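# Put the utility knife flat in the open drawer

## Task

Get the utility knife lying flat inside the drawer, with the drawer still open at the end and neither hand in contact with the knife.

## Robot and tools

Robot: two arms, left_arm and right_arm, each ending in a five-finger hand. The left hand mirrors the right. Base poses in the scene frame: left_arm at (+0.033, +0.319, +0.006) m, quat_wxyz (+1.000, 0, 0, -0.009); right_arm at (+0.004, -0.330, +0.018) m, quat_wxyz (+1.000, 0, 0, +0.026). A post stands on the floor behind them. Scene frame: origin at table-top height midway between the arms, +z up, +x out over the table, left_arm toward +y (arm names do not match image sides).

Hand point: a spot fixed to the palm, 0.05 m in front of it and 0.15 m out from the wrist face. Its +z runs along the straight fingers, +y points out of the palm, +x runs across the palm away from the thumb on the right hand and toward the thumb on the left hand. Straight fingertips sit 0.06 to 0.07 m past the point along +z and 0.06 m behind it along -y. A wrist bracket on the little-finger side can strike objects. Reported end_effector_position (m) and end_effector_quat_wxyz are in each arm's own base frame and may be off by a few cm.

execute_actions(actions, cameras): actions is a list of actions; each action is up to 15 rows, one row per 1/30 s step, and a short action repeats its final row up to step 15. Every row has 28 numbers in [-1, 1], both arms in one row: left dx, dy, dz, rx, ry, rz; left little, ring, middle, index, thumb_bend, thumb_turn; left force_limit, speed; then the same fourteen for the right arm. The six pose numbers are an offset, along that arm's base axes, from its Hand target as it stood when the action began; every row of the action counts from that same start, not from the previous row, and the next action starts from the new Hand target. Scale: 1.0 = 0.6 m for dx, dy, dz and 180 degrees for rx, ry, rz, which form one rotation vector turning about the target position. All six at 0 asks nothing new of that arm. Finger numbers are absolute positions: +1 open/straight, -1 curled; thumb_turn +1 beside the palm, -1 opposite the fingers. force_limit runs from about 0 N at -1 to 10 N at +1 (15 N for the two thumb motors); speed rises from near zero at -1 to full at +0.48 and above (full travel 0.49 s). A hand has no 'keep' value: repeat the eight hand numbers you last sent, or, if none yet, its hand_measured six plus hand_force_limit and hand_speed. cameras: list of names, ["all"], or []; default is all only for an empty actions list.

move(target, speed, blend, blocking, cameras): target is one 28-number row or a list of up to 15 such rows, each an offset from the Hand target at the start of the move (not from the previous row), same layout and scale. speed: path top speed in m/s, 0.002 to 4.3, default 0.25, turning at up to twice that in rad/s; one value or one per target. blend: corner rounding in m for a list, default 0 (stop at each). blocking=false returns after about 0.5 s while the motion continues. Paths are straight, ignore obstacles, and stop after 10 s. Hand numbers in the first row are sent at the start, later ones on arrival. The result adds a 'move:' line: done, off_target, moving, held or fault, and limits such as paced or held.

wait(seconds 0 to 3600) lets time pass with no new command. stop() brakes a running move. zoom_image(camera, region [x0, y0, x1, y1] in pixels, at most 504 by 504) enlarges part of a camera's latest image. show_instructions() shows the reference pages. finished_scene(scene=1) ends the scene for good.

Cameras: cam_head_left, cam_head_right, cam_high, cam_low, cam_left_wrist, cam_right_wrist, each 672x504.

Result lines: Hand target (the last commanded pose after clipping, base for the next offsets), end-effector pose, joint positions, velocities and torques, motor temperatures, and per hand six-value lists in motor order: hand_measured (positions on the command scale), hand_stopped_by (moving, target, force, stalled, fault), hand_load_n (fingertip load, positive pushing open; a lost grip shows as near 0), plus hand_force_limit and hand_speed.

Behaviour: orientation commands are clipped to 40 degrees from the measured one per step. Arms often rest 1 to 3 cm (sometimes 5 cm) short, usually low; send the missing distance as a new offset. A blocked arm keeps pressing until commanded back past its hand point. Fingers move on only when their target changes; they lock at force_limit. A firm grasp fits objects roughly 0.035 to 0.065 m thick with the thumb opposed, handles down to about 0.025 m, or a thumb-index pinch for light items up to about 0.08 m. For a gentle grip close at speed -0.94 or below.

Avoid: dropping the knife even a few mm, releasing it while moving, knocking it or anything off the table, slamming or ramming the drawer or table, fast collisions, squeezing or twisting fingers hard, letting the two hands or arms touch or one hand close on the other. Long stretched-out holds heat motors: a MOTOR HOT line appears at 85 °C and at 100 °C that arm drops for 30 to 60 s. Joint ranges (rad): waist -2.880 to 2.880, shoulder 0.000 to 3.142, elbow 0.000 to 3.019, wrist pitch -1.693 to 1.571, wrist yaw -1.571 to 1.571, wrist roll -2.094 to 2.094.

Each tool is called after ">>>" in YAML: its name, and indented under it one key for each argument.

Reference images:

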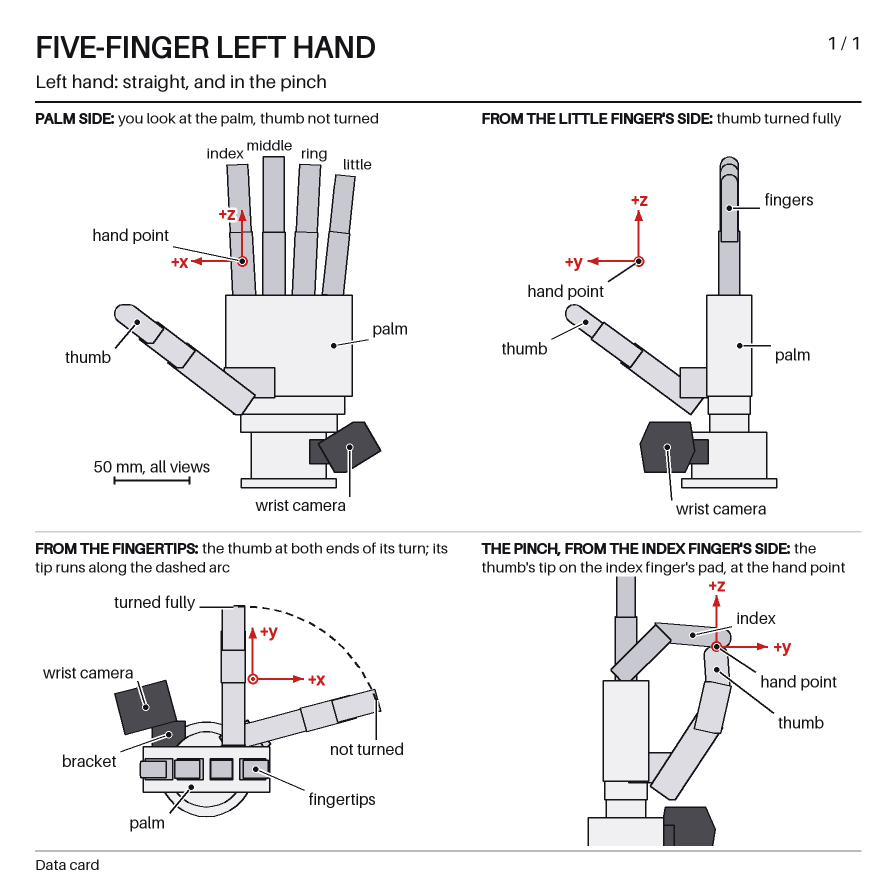

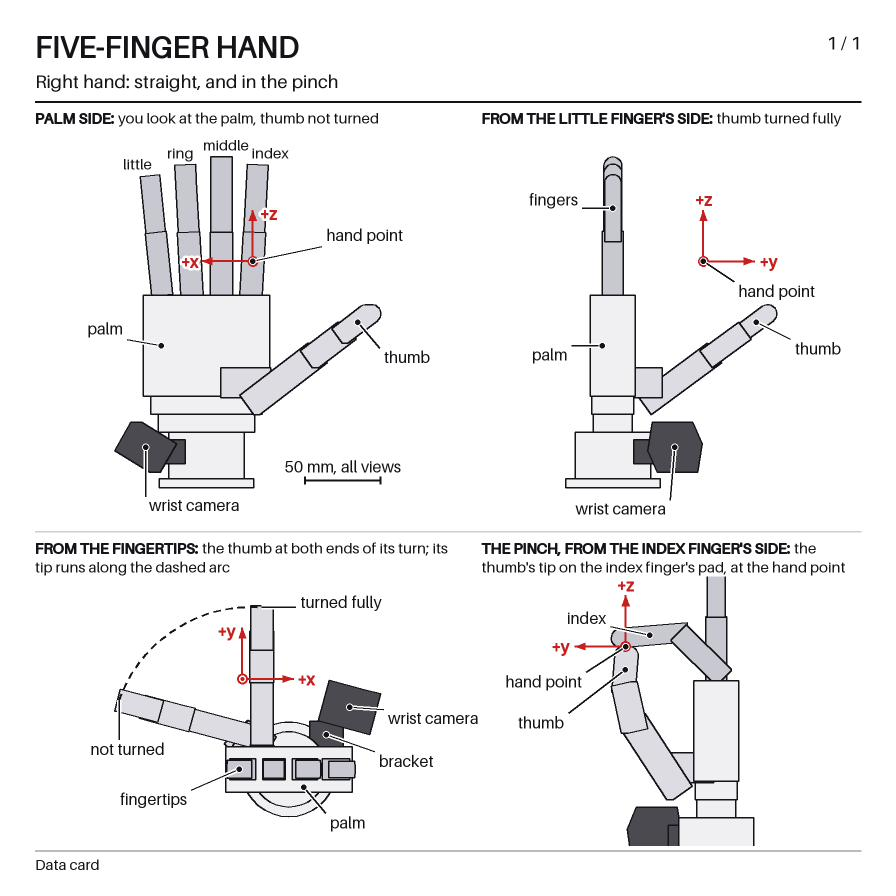

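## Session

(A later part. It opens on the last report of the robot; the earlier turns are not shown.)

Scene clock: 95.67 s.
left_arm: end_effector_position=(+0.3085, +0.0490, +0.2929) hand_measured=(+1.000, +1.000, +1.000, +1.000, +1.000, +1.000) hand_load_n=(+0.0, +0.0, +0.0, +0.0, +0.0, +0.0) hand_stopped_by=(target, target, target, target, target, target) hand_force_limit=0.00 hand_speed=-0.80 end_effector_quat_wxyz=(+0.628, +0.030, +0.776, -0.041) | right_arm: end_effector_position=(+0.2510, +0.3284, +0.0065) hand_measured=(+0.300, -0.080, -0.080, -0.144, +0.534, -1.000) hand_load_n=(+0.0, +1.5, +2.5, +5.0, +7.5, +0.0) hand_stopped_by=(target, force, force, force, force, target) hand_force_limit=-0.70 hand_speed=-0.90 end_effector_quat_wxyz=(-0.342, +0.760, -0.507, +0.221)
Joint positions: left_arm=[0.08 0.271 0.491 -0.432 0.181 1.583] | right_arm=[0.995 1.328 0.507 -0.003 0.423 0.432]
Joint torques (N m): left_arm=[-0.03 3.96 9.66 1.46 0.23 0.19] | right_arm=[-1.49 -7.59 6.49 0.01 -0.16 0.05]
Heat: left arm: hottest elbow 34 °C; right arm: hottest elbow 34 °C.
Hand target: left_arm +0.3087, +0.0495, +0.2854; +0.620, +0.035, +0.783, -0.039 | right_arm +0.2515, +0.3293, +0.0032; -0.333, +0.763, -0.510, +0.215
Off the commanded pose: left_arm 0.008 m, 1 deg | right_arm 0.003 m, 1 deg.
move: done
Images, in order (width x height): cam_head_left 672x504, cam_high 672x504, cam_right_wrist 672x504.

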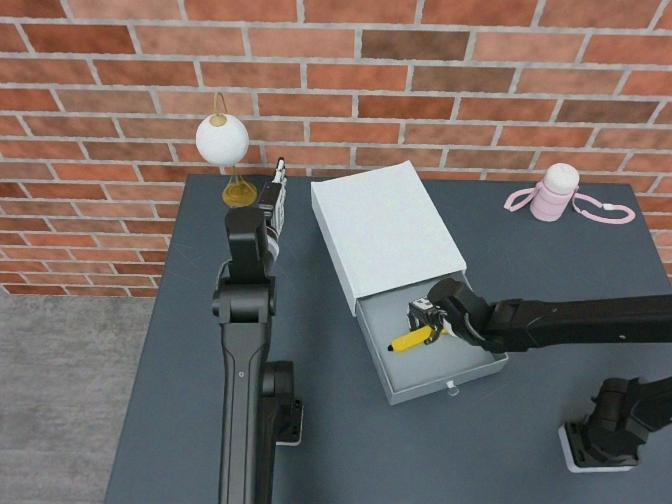

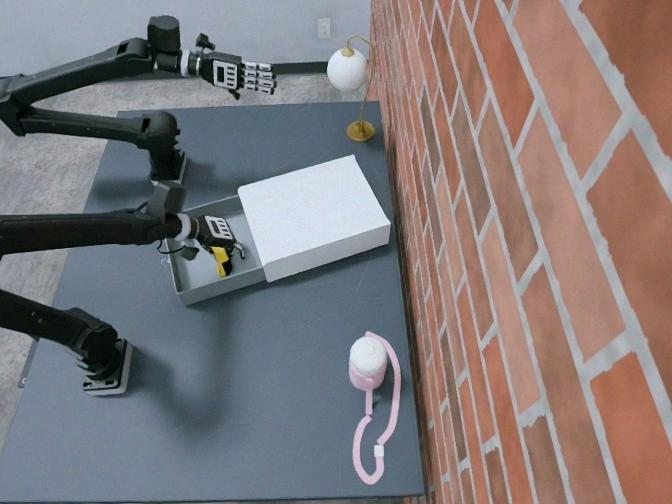

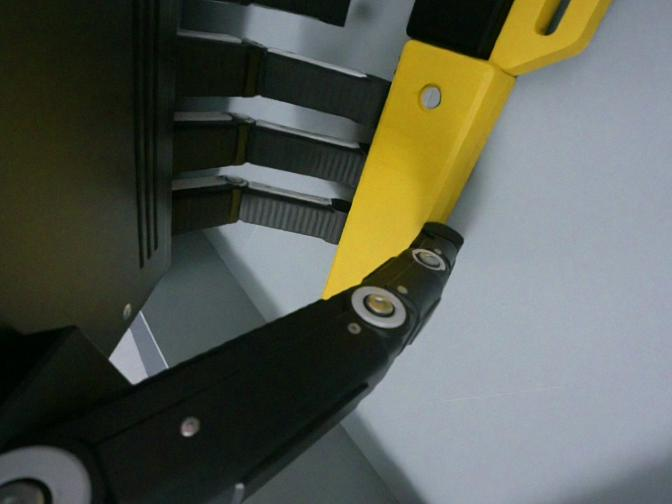

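>>> move:
  target: [0,0,0,0,0,0,1,1,1,1,1,1,0,-0.8, 0,0,0,0,0,0,0.3,0.05,0.06,0.0,0.56,-1,-0.7,-0.8]
  speed: 0.03
  cameras: ["cam_right_wrist","cam_head_left"]

>>> zoom_image:
  camera: "cam_right_wrist"
  region: [250, 60, 550, 360]

Scene clock: 97.03 s.
left_arm: end_effector_position=(+0.3085, +0.0490, +0.2929) hand_measured=(+1.000, +1.000, +1.000, +1.000, +1.000, +1.000) hand_load_n=(+0.0, +0.0, +0.0, +0.0, +0.0, +0.0) hand_stopped_by=(target, target, target, target, target, target) hand_force_limit=0.00 hand_speed=-0.80 end_effector_quat_wxyz=(+0.628, +0.030, +0.776, -0.041) | right_arm: end_effector_position=(+0.2502, +0.3281, +0.0073) hand_measured=(+0.300, +0.050, +0.060, +0.000, +0.560, -1.000) hand_load_n=(+0.0, +0.0, -2.5, +0.0, +0.0, +0.5) hand_stopped_by=(target, target, target, target, target, target) hand_force_limit=-0.70 hand_speed=-0.80 end_effector_quat_wxyz=(-0.342, +0.761, -0.506, +0.219)
Joint positions: left_arm=[0.08 0.271 0.491 -0.432 0.181 1.583] | right_arm=[0.995 1.323 0.507 -0.008 0.42 0.432]
Joint torques (N m): left_arm=[-0.03 3.96 9.65 1.46 0.23 0.19] | right_arm=[-1.55 -7.3 6.52 0.21 -0.01 0.05]
Heat: left arm: hottest elbow 34 °C; right arm: hottest elbow 34 °C.
Hand target: left_arm +0.3087, +0.0495, +0.2854; +0.620, +0.035, +0.783, -0.039 | right_arm +0.2516, +0.3293, +0.0033; -0.333, +0.763, -0.510, +0.215
Off the commanded pose: left_arm 0.008 m, 1 deg | right_arm 0.004 m, 1 deg.
move: done
Images, in order (width x height): cam_head_left 672x504, cam_right_wrist 672x504.

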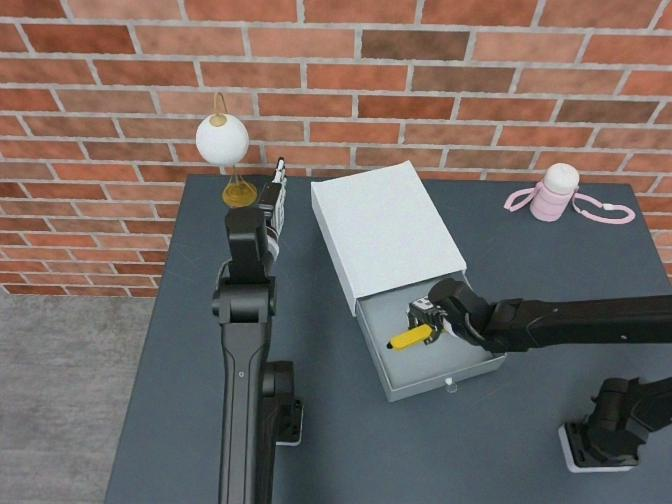

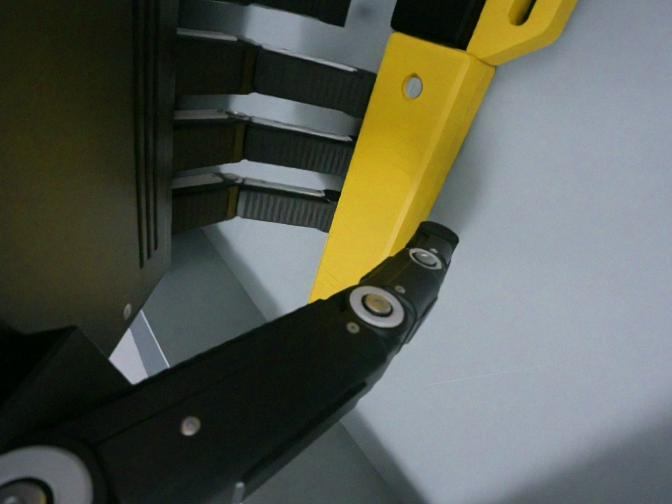

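Scaled by 1.680.

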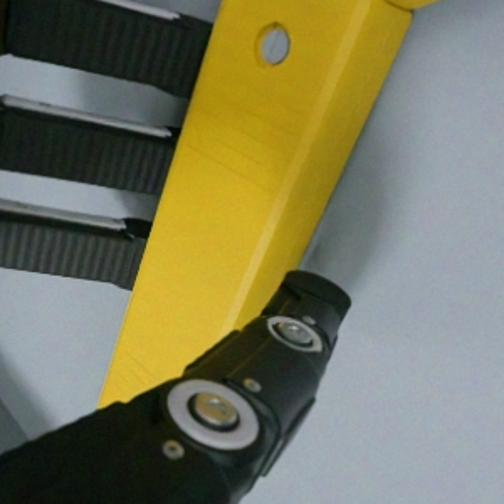

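>>> move:
  target: [0,0,0,0,0,0,1,1,1,1,1,1,0,-0.8, 0,0,0.003,0,0,0,0.35,0.28,0.28,0.25,0.7,-1,-0.7,-0.8]
  speed: 0.03
  cameras: ["cam_right_wrist","cam_head_left","cam_high"]

>>> zoom_image:
  camera: "cam_right_wrist"
  region: [250, 60, 550, 360]

>>> zoom_image:
  camera: "cam_high"
  region: [140, 140, 290, 310]

Scene clock: 98.27 s.
left_arm: end_effector_position=(+0.3085, +0.0490, +0.2929) hand_measured=(+1.000, +1.000, +1.000, +1.000, +1.000, +1.000) hand_load_n=(+0.0, +0.0, +0.0, +0.0, +0.0, +0.0) hand_stopped_by=(target, target, target, target, target, target) hand_force_limit=0.00 hand_speed=-0.80 end_effector_quat_wxyz=(+0.628, +0.030, +0.776, -0.041) | right_arm: end_effector_position=(+0.2512, +0.3267, +0.0100) hand_measured=(+0.350, +0.280, +0.280, +0.250, +0.700, -1.000) hand_load_n=(+0.0, +0.0, -2.0, +0.0, +0.0, +0.0) hand_stopped_by=(target, target, target, target, target, target) hand_force_limit=-0.70 hand_speed=-0.80 end_effector_quat_wxyz=(-0.342, +0.759, -0.507, +0.223)
Joint positions: left_arm=[0.08 0.271 0.491 -0.432 0.181 1.583] | right_arm=[0.995 1.314 0.507 -0.015 0.428 0.432]
Joint torques (N m): left_arm=[-0.03 3.96 9.65 1.46 0.23 0.19] | right_arm=[-1.32 -6.95 6.69 0.18 -0.34 0.07]
Heat: left arm: hottest elbow 34 °C; right arm: hottest elbow 34 °C.
Hand target: left_arm +0.3087, +0.0495, +0.2854; +0.620, +0.035, +0.783, -0.039 | right_arm +0.2515, +0.3293, +0.0051; -0.333, +0.763, -0.510, +0.215
Off the commanded pose: left_arm 0.008 m, 1 deg | right_arm 0.006 m, 2 deg.
move: done
Images, in order (width x height): cam_head_left 672x504, cam_high 672x504, cam_right_wrist 672x504.

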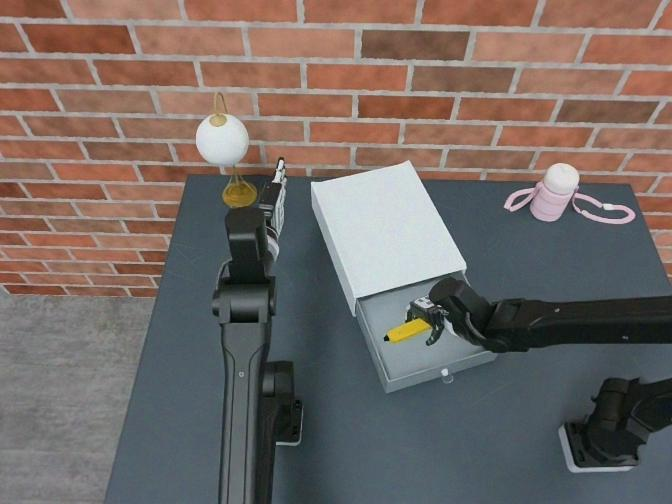

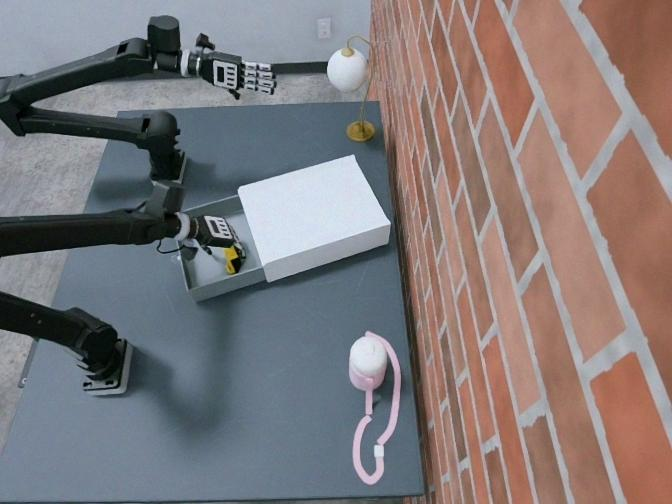

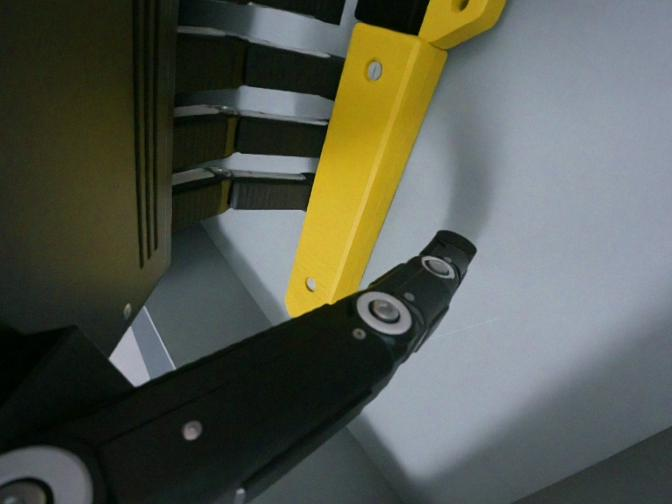

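Scaled by 1.680.

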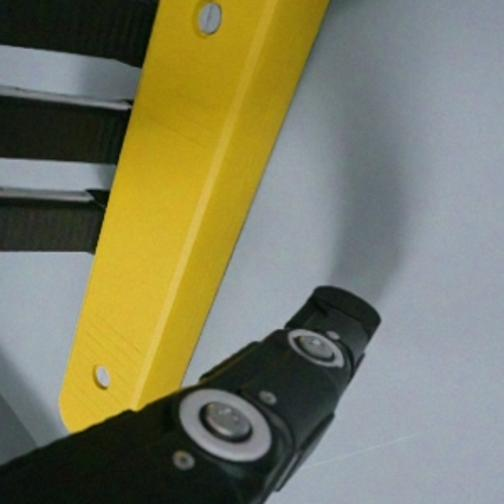

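Scaled by 2.965.

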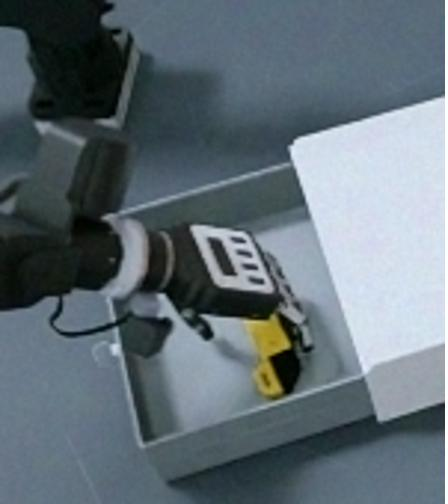

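>>> move:
  target: [0,0,0,0,0,0,1,1,1,1,1,1,0,-0.8, 0.012,0.006,0.045,0,0,0,0.35,0.28,0.28,0.25,0.7,-1,-0.7,-0.8]
  speed: 0.03
  cameras: ["cam_right_wrist","cam_head_left","cam_high"]

>>> zoom_image:
  camera: "cam_high"
  region: [140, 140, 290, 310]

Scene clock: 100.37 s.
left_arm: end_effector_position=(+0.3085, +0.0490, +0.2929) hand_measured=(+1.000, +1.000, +1.000, +1.000, +1.000, +1.000) hand_load_n=(+0.0, +0.0, +0.0, +0.0, +0.0, +0.0) hand_stopped_by=(target, target, target, target, target, target) hand_force_limit=0.00 hand_speed=-0.80 end_effector_quat_wxyz=(+0.628, +0.030, +0.776, -0.041) | right_arm: end_effector_position=(+0.2452, +0.3225, +0.0160) hand_measured=(+0.350, +0.280, +0.280, +0.250, +0.700, -1.000) hand_load_n=(+0.0, +0.0, +0.0, +0.5, +0.0, +0.0) hand_stopped_by=(target, target, target, target, target, target) hand_force_limit=-0.70 hand_speed=-0.80 end_effector_quat_wxyz=(-0.320, +0.772, -0.506, +0.214)
Joint positions: left_arm=[0.08 0.271 0.491 -0.432 0.181 1.583] | right_arm=[0.991 1.288 0.537 -0.122 0.406 0.432]
Joint torques (N m): left_arm=[-0.03 3.96 9.65 1.46 0.22 0.19] | right_arm=[-2.08 -9.47 8.29 0.43 0.25 -0.04]
Heat: left arm: hottest elbow 34 °C; right arm: hottest elbow 34 °C.
Hand target: left_arm +0.3087, +0.0495, +0.2854; +0.620, +0.035, +0.783, -0.039 | right_arm +0.2587, +0.3330, +0.0321; -0.333, +0.763, -0.510, +0.215
Off the commanded pose: left_arm 0.008 m, 1 deg | right_arm 0.023 m, 2 deg.
move: off_target (right_arm)
Images, in order (width x height): cam_head_left 672x504, cam_high 672x504, cam_right_wrist 672x504.

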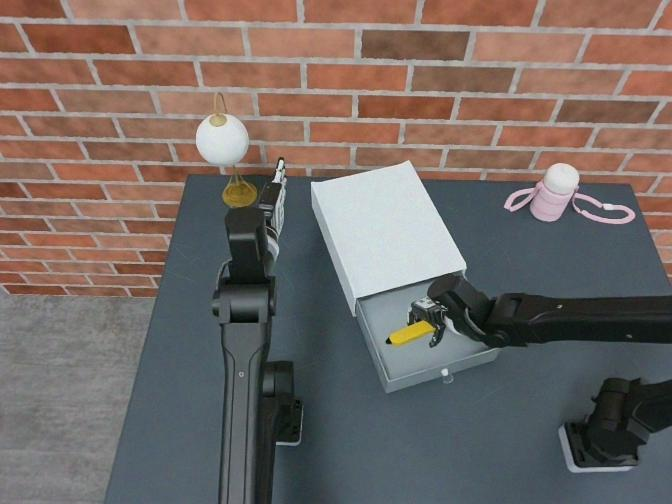

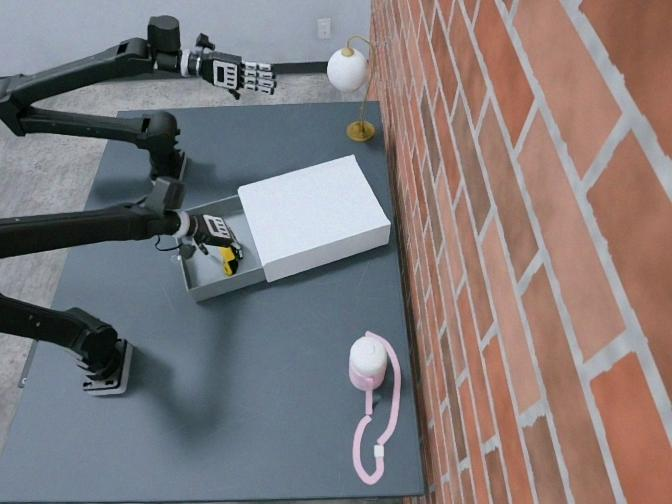

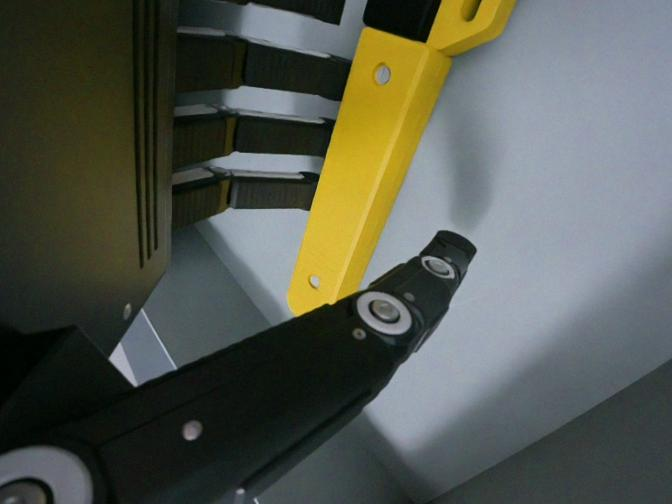

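Scaled by 2.965.

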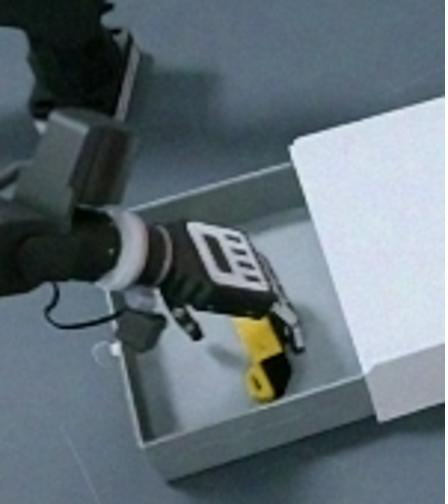

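>>> move:
  target: [0,0,0,0,0,0,1,1,1,1,1,1,0,-0.8, 0.012,0.004,0.03,0,0,0,0.35,0.28,0.28,0.25,0.7,-1,-0.7,-0.8]
  speed: 0.04
  cameras: ["cam_right_wrist","cam_head_left","cam_high"]

>>> zoom_image:
  camera: "cam_high"
  region: [140, 140, 290, 310]

Scene clock: 101.63 s.
left_arm: end_effector_position=(+0.3085, +0.0490, +0.2929) hand_measured=(+1.000, +1.000, +1.000, +1.000, +1.000, +1.000) hand_load_n=(+0.5, +0.0, +0.0, +0.0, +0.0, +0.5) hand_stopped_by=(target, target, target, target, target, target) hand_force_limit=0.00 hand_speed=-0.80 end_effector_quat_wxyz=(+0.628, +0.030, +0.776, -0.041) | right_arm: end_effector_position=(+0.2524, +0.3262, +0.0335) hand_measured=(+0.350, +0.280, +0.280, +0.250, +0.700, -1.000) hand_load_n=(+0.0, +0.0, +0.0, +0.0, +0.0, +0.0) hand_stopped_by=(target, target, target, target, target, target) hand_force_limit=-0.70 hand_speed=-0.80 end_effector_quat_wxyz=(-0.321, +0.769, -0.511, +0.212)
Joint positions: left_arm=[0.08 0.271 0.491 -0.432 0.181 1.583] | right_arm=[0.976 1.262 0.575 -0.182 0.397 0.431]
Joint torques (N m): left_arm=[0.03 3.9 9.63 1.46 0.23 0.19] | right_arm=[-2.14 -9.23 8.68 0.42 0.25 -0.12]
Heat: left arm: hottest elbow 34 °C; right arm: hottest elbow 34 °C.
Hand target: left_arm +0.3087, +0.0495, +0.2854; +0.620, +0.035, +0.783, -0.039 | right_arm +0.2659, +0.3353, +0.0501; -0.333, +0.763, -0.510, +0.215
Off the commanded pose: left_arm 0.008 m, 1 deg | right_arm 0.023 m, 2 deg.
move: off_target (right_arm)
Images, in order (width x height): cam_head_left 672x504, cam_high 672x504, cam_right_wrist 672x504.

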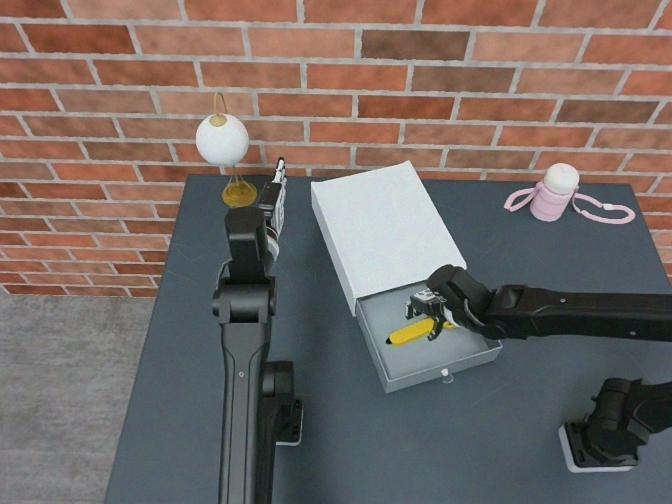

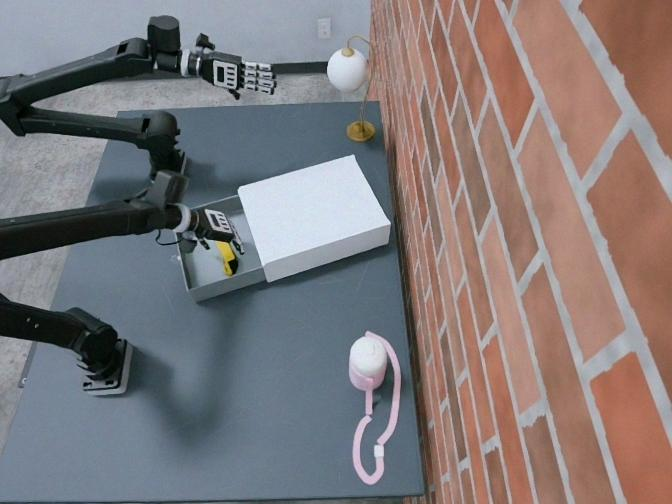

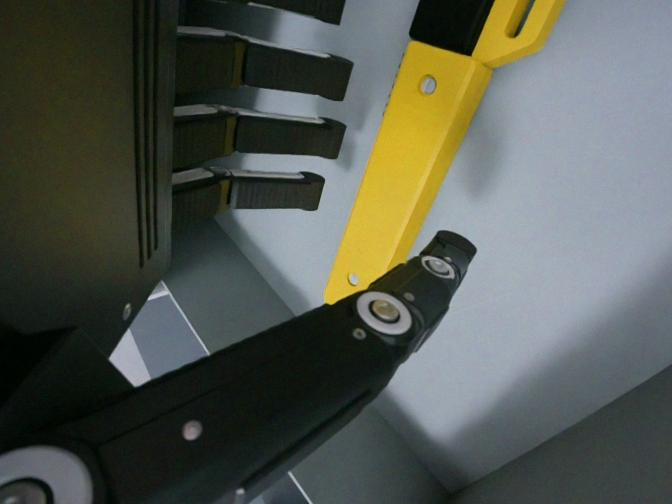

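Scaled by 2.965.

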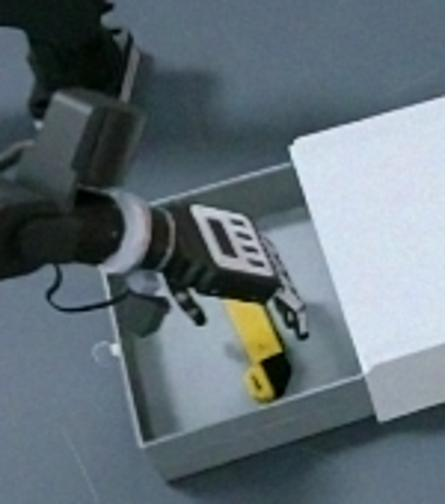

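>>> move:
  target:
    - [0,0,0,0,0,0,1,1,1,1,1,1,0,-0.8, 0,0,0.2,0,0,0,0.35,0.28,0.28,0.25,0.7,-1,-0.7,-0.8]
    - [0,0,0,0,0,0,1,1,1,1,1,1,0,-0.8, 0,-0.35,0.3,0,0,0,0.35,0.28,0.28,0.25,0.7,-1,-0.7,-0.8]
  speed: [0.1,0.2]
  blend: [0.03,0]
  cameras: ["cam_head_left","cam_high","cam_low"]

>>> zoom_image:
  camera: "cam_high"
  region: [140, 140, 290, 310]

>>> zoom_image:
  camera: "cam_head_left"
  region: [340, 270, 520, 410]

Scene clock: 105.33 s.
left_arm: end_effector_position=(+0.3085, +0.0490, +0.2929) hand_measured=(+1.000, +1.000, +1.000, +1.000, +1.000, +1.000) hand_load_n=(+0.0, +0.0, +0.0, +0.0, +0.0, +0.0) hand_stopped_by=(target, target, target, target, target, target) hand_force_limit=0.00 hand_speed=-0.80 end_effector_quat_wxyz=(+0.628, +0.030, +0.776, -0.041) | right_arm: end_effector_position=(+0.2662, +0.1274, +0.2286) hand_measured=(+0.350, +0.280, +0.280, +0.250, +0.700, -1.000) hand_load_n=(+0.0, +0.0, +0.0, +0.0, +0.5, +0.0) hand_stopped_by=(target, target, target, target, target, target) hand_force_limit=-0.70 hand_speed=-0.80 end_effector_quat_wxyz=(-0.336, +0.760, -0.514, +0.214)
Joint positions: left_arm=[0.08 0.271 0.491 -0.432 0.181 1.583] | right_arm=[0.301 0.649 0.759 -0.865 -0.078 -0.046]
Joint torques (N m): left_arm=[-0.03 3.96 9.65 1.44 0.23 0.19] | right_arm=[-1.61 -2.2 8.35 0.75 -0.11 -0.14]
Heat: left arm: hottest elbow 34 °C; right arm: hottest elbow 34 °C.
Hand target: left_arm +0.3087, +0.0495, +0.2854; +0.620, +0.035, +0.783, -0.039 | right_arm +0.2659, +0.1253, +0.2302; -0.333, +0.763, -0.510, +0.215
Off the commanded pose: left_arm 0.008 m, 1 deg | right_arm 0.003 m, 1 deg.
move: done

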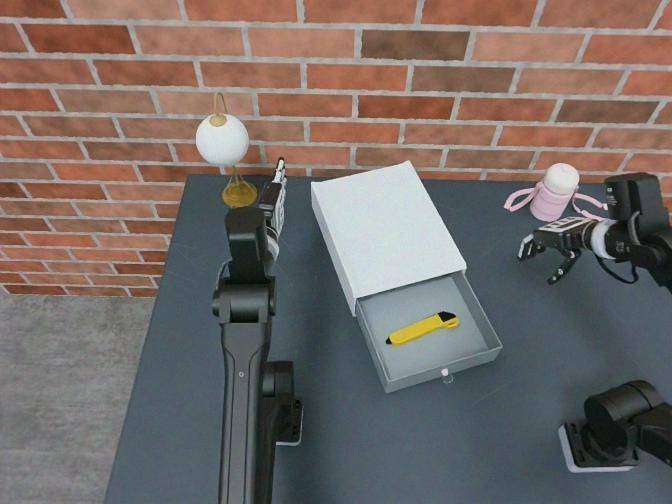

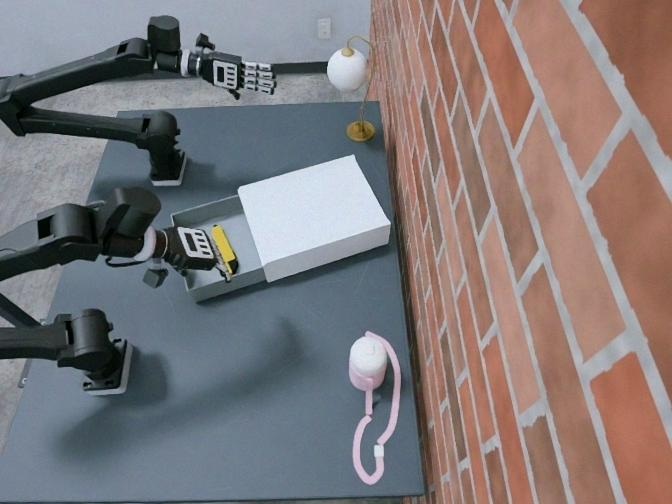

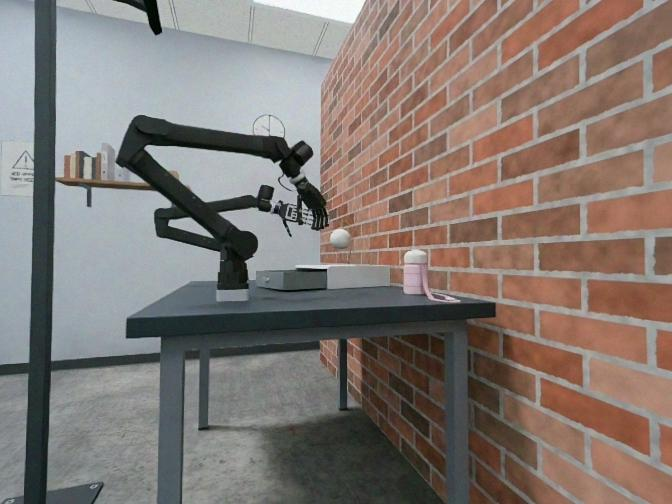

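Scaled by 2.965.

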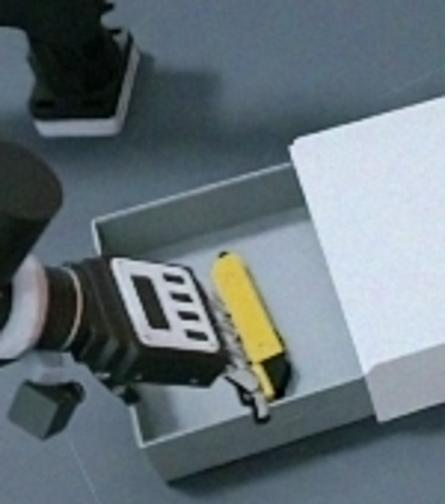

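Scaled by 2.800.

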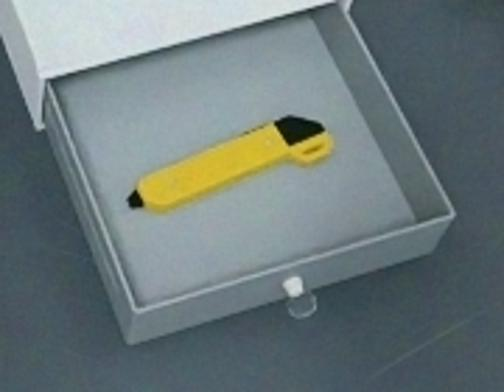

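>>> finished_scene:

The scene is finished: the task was done.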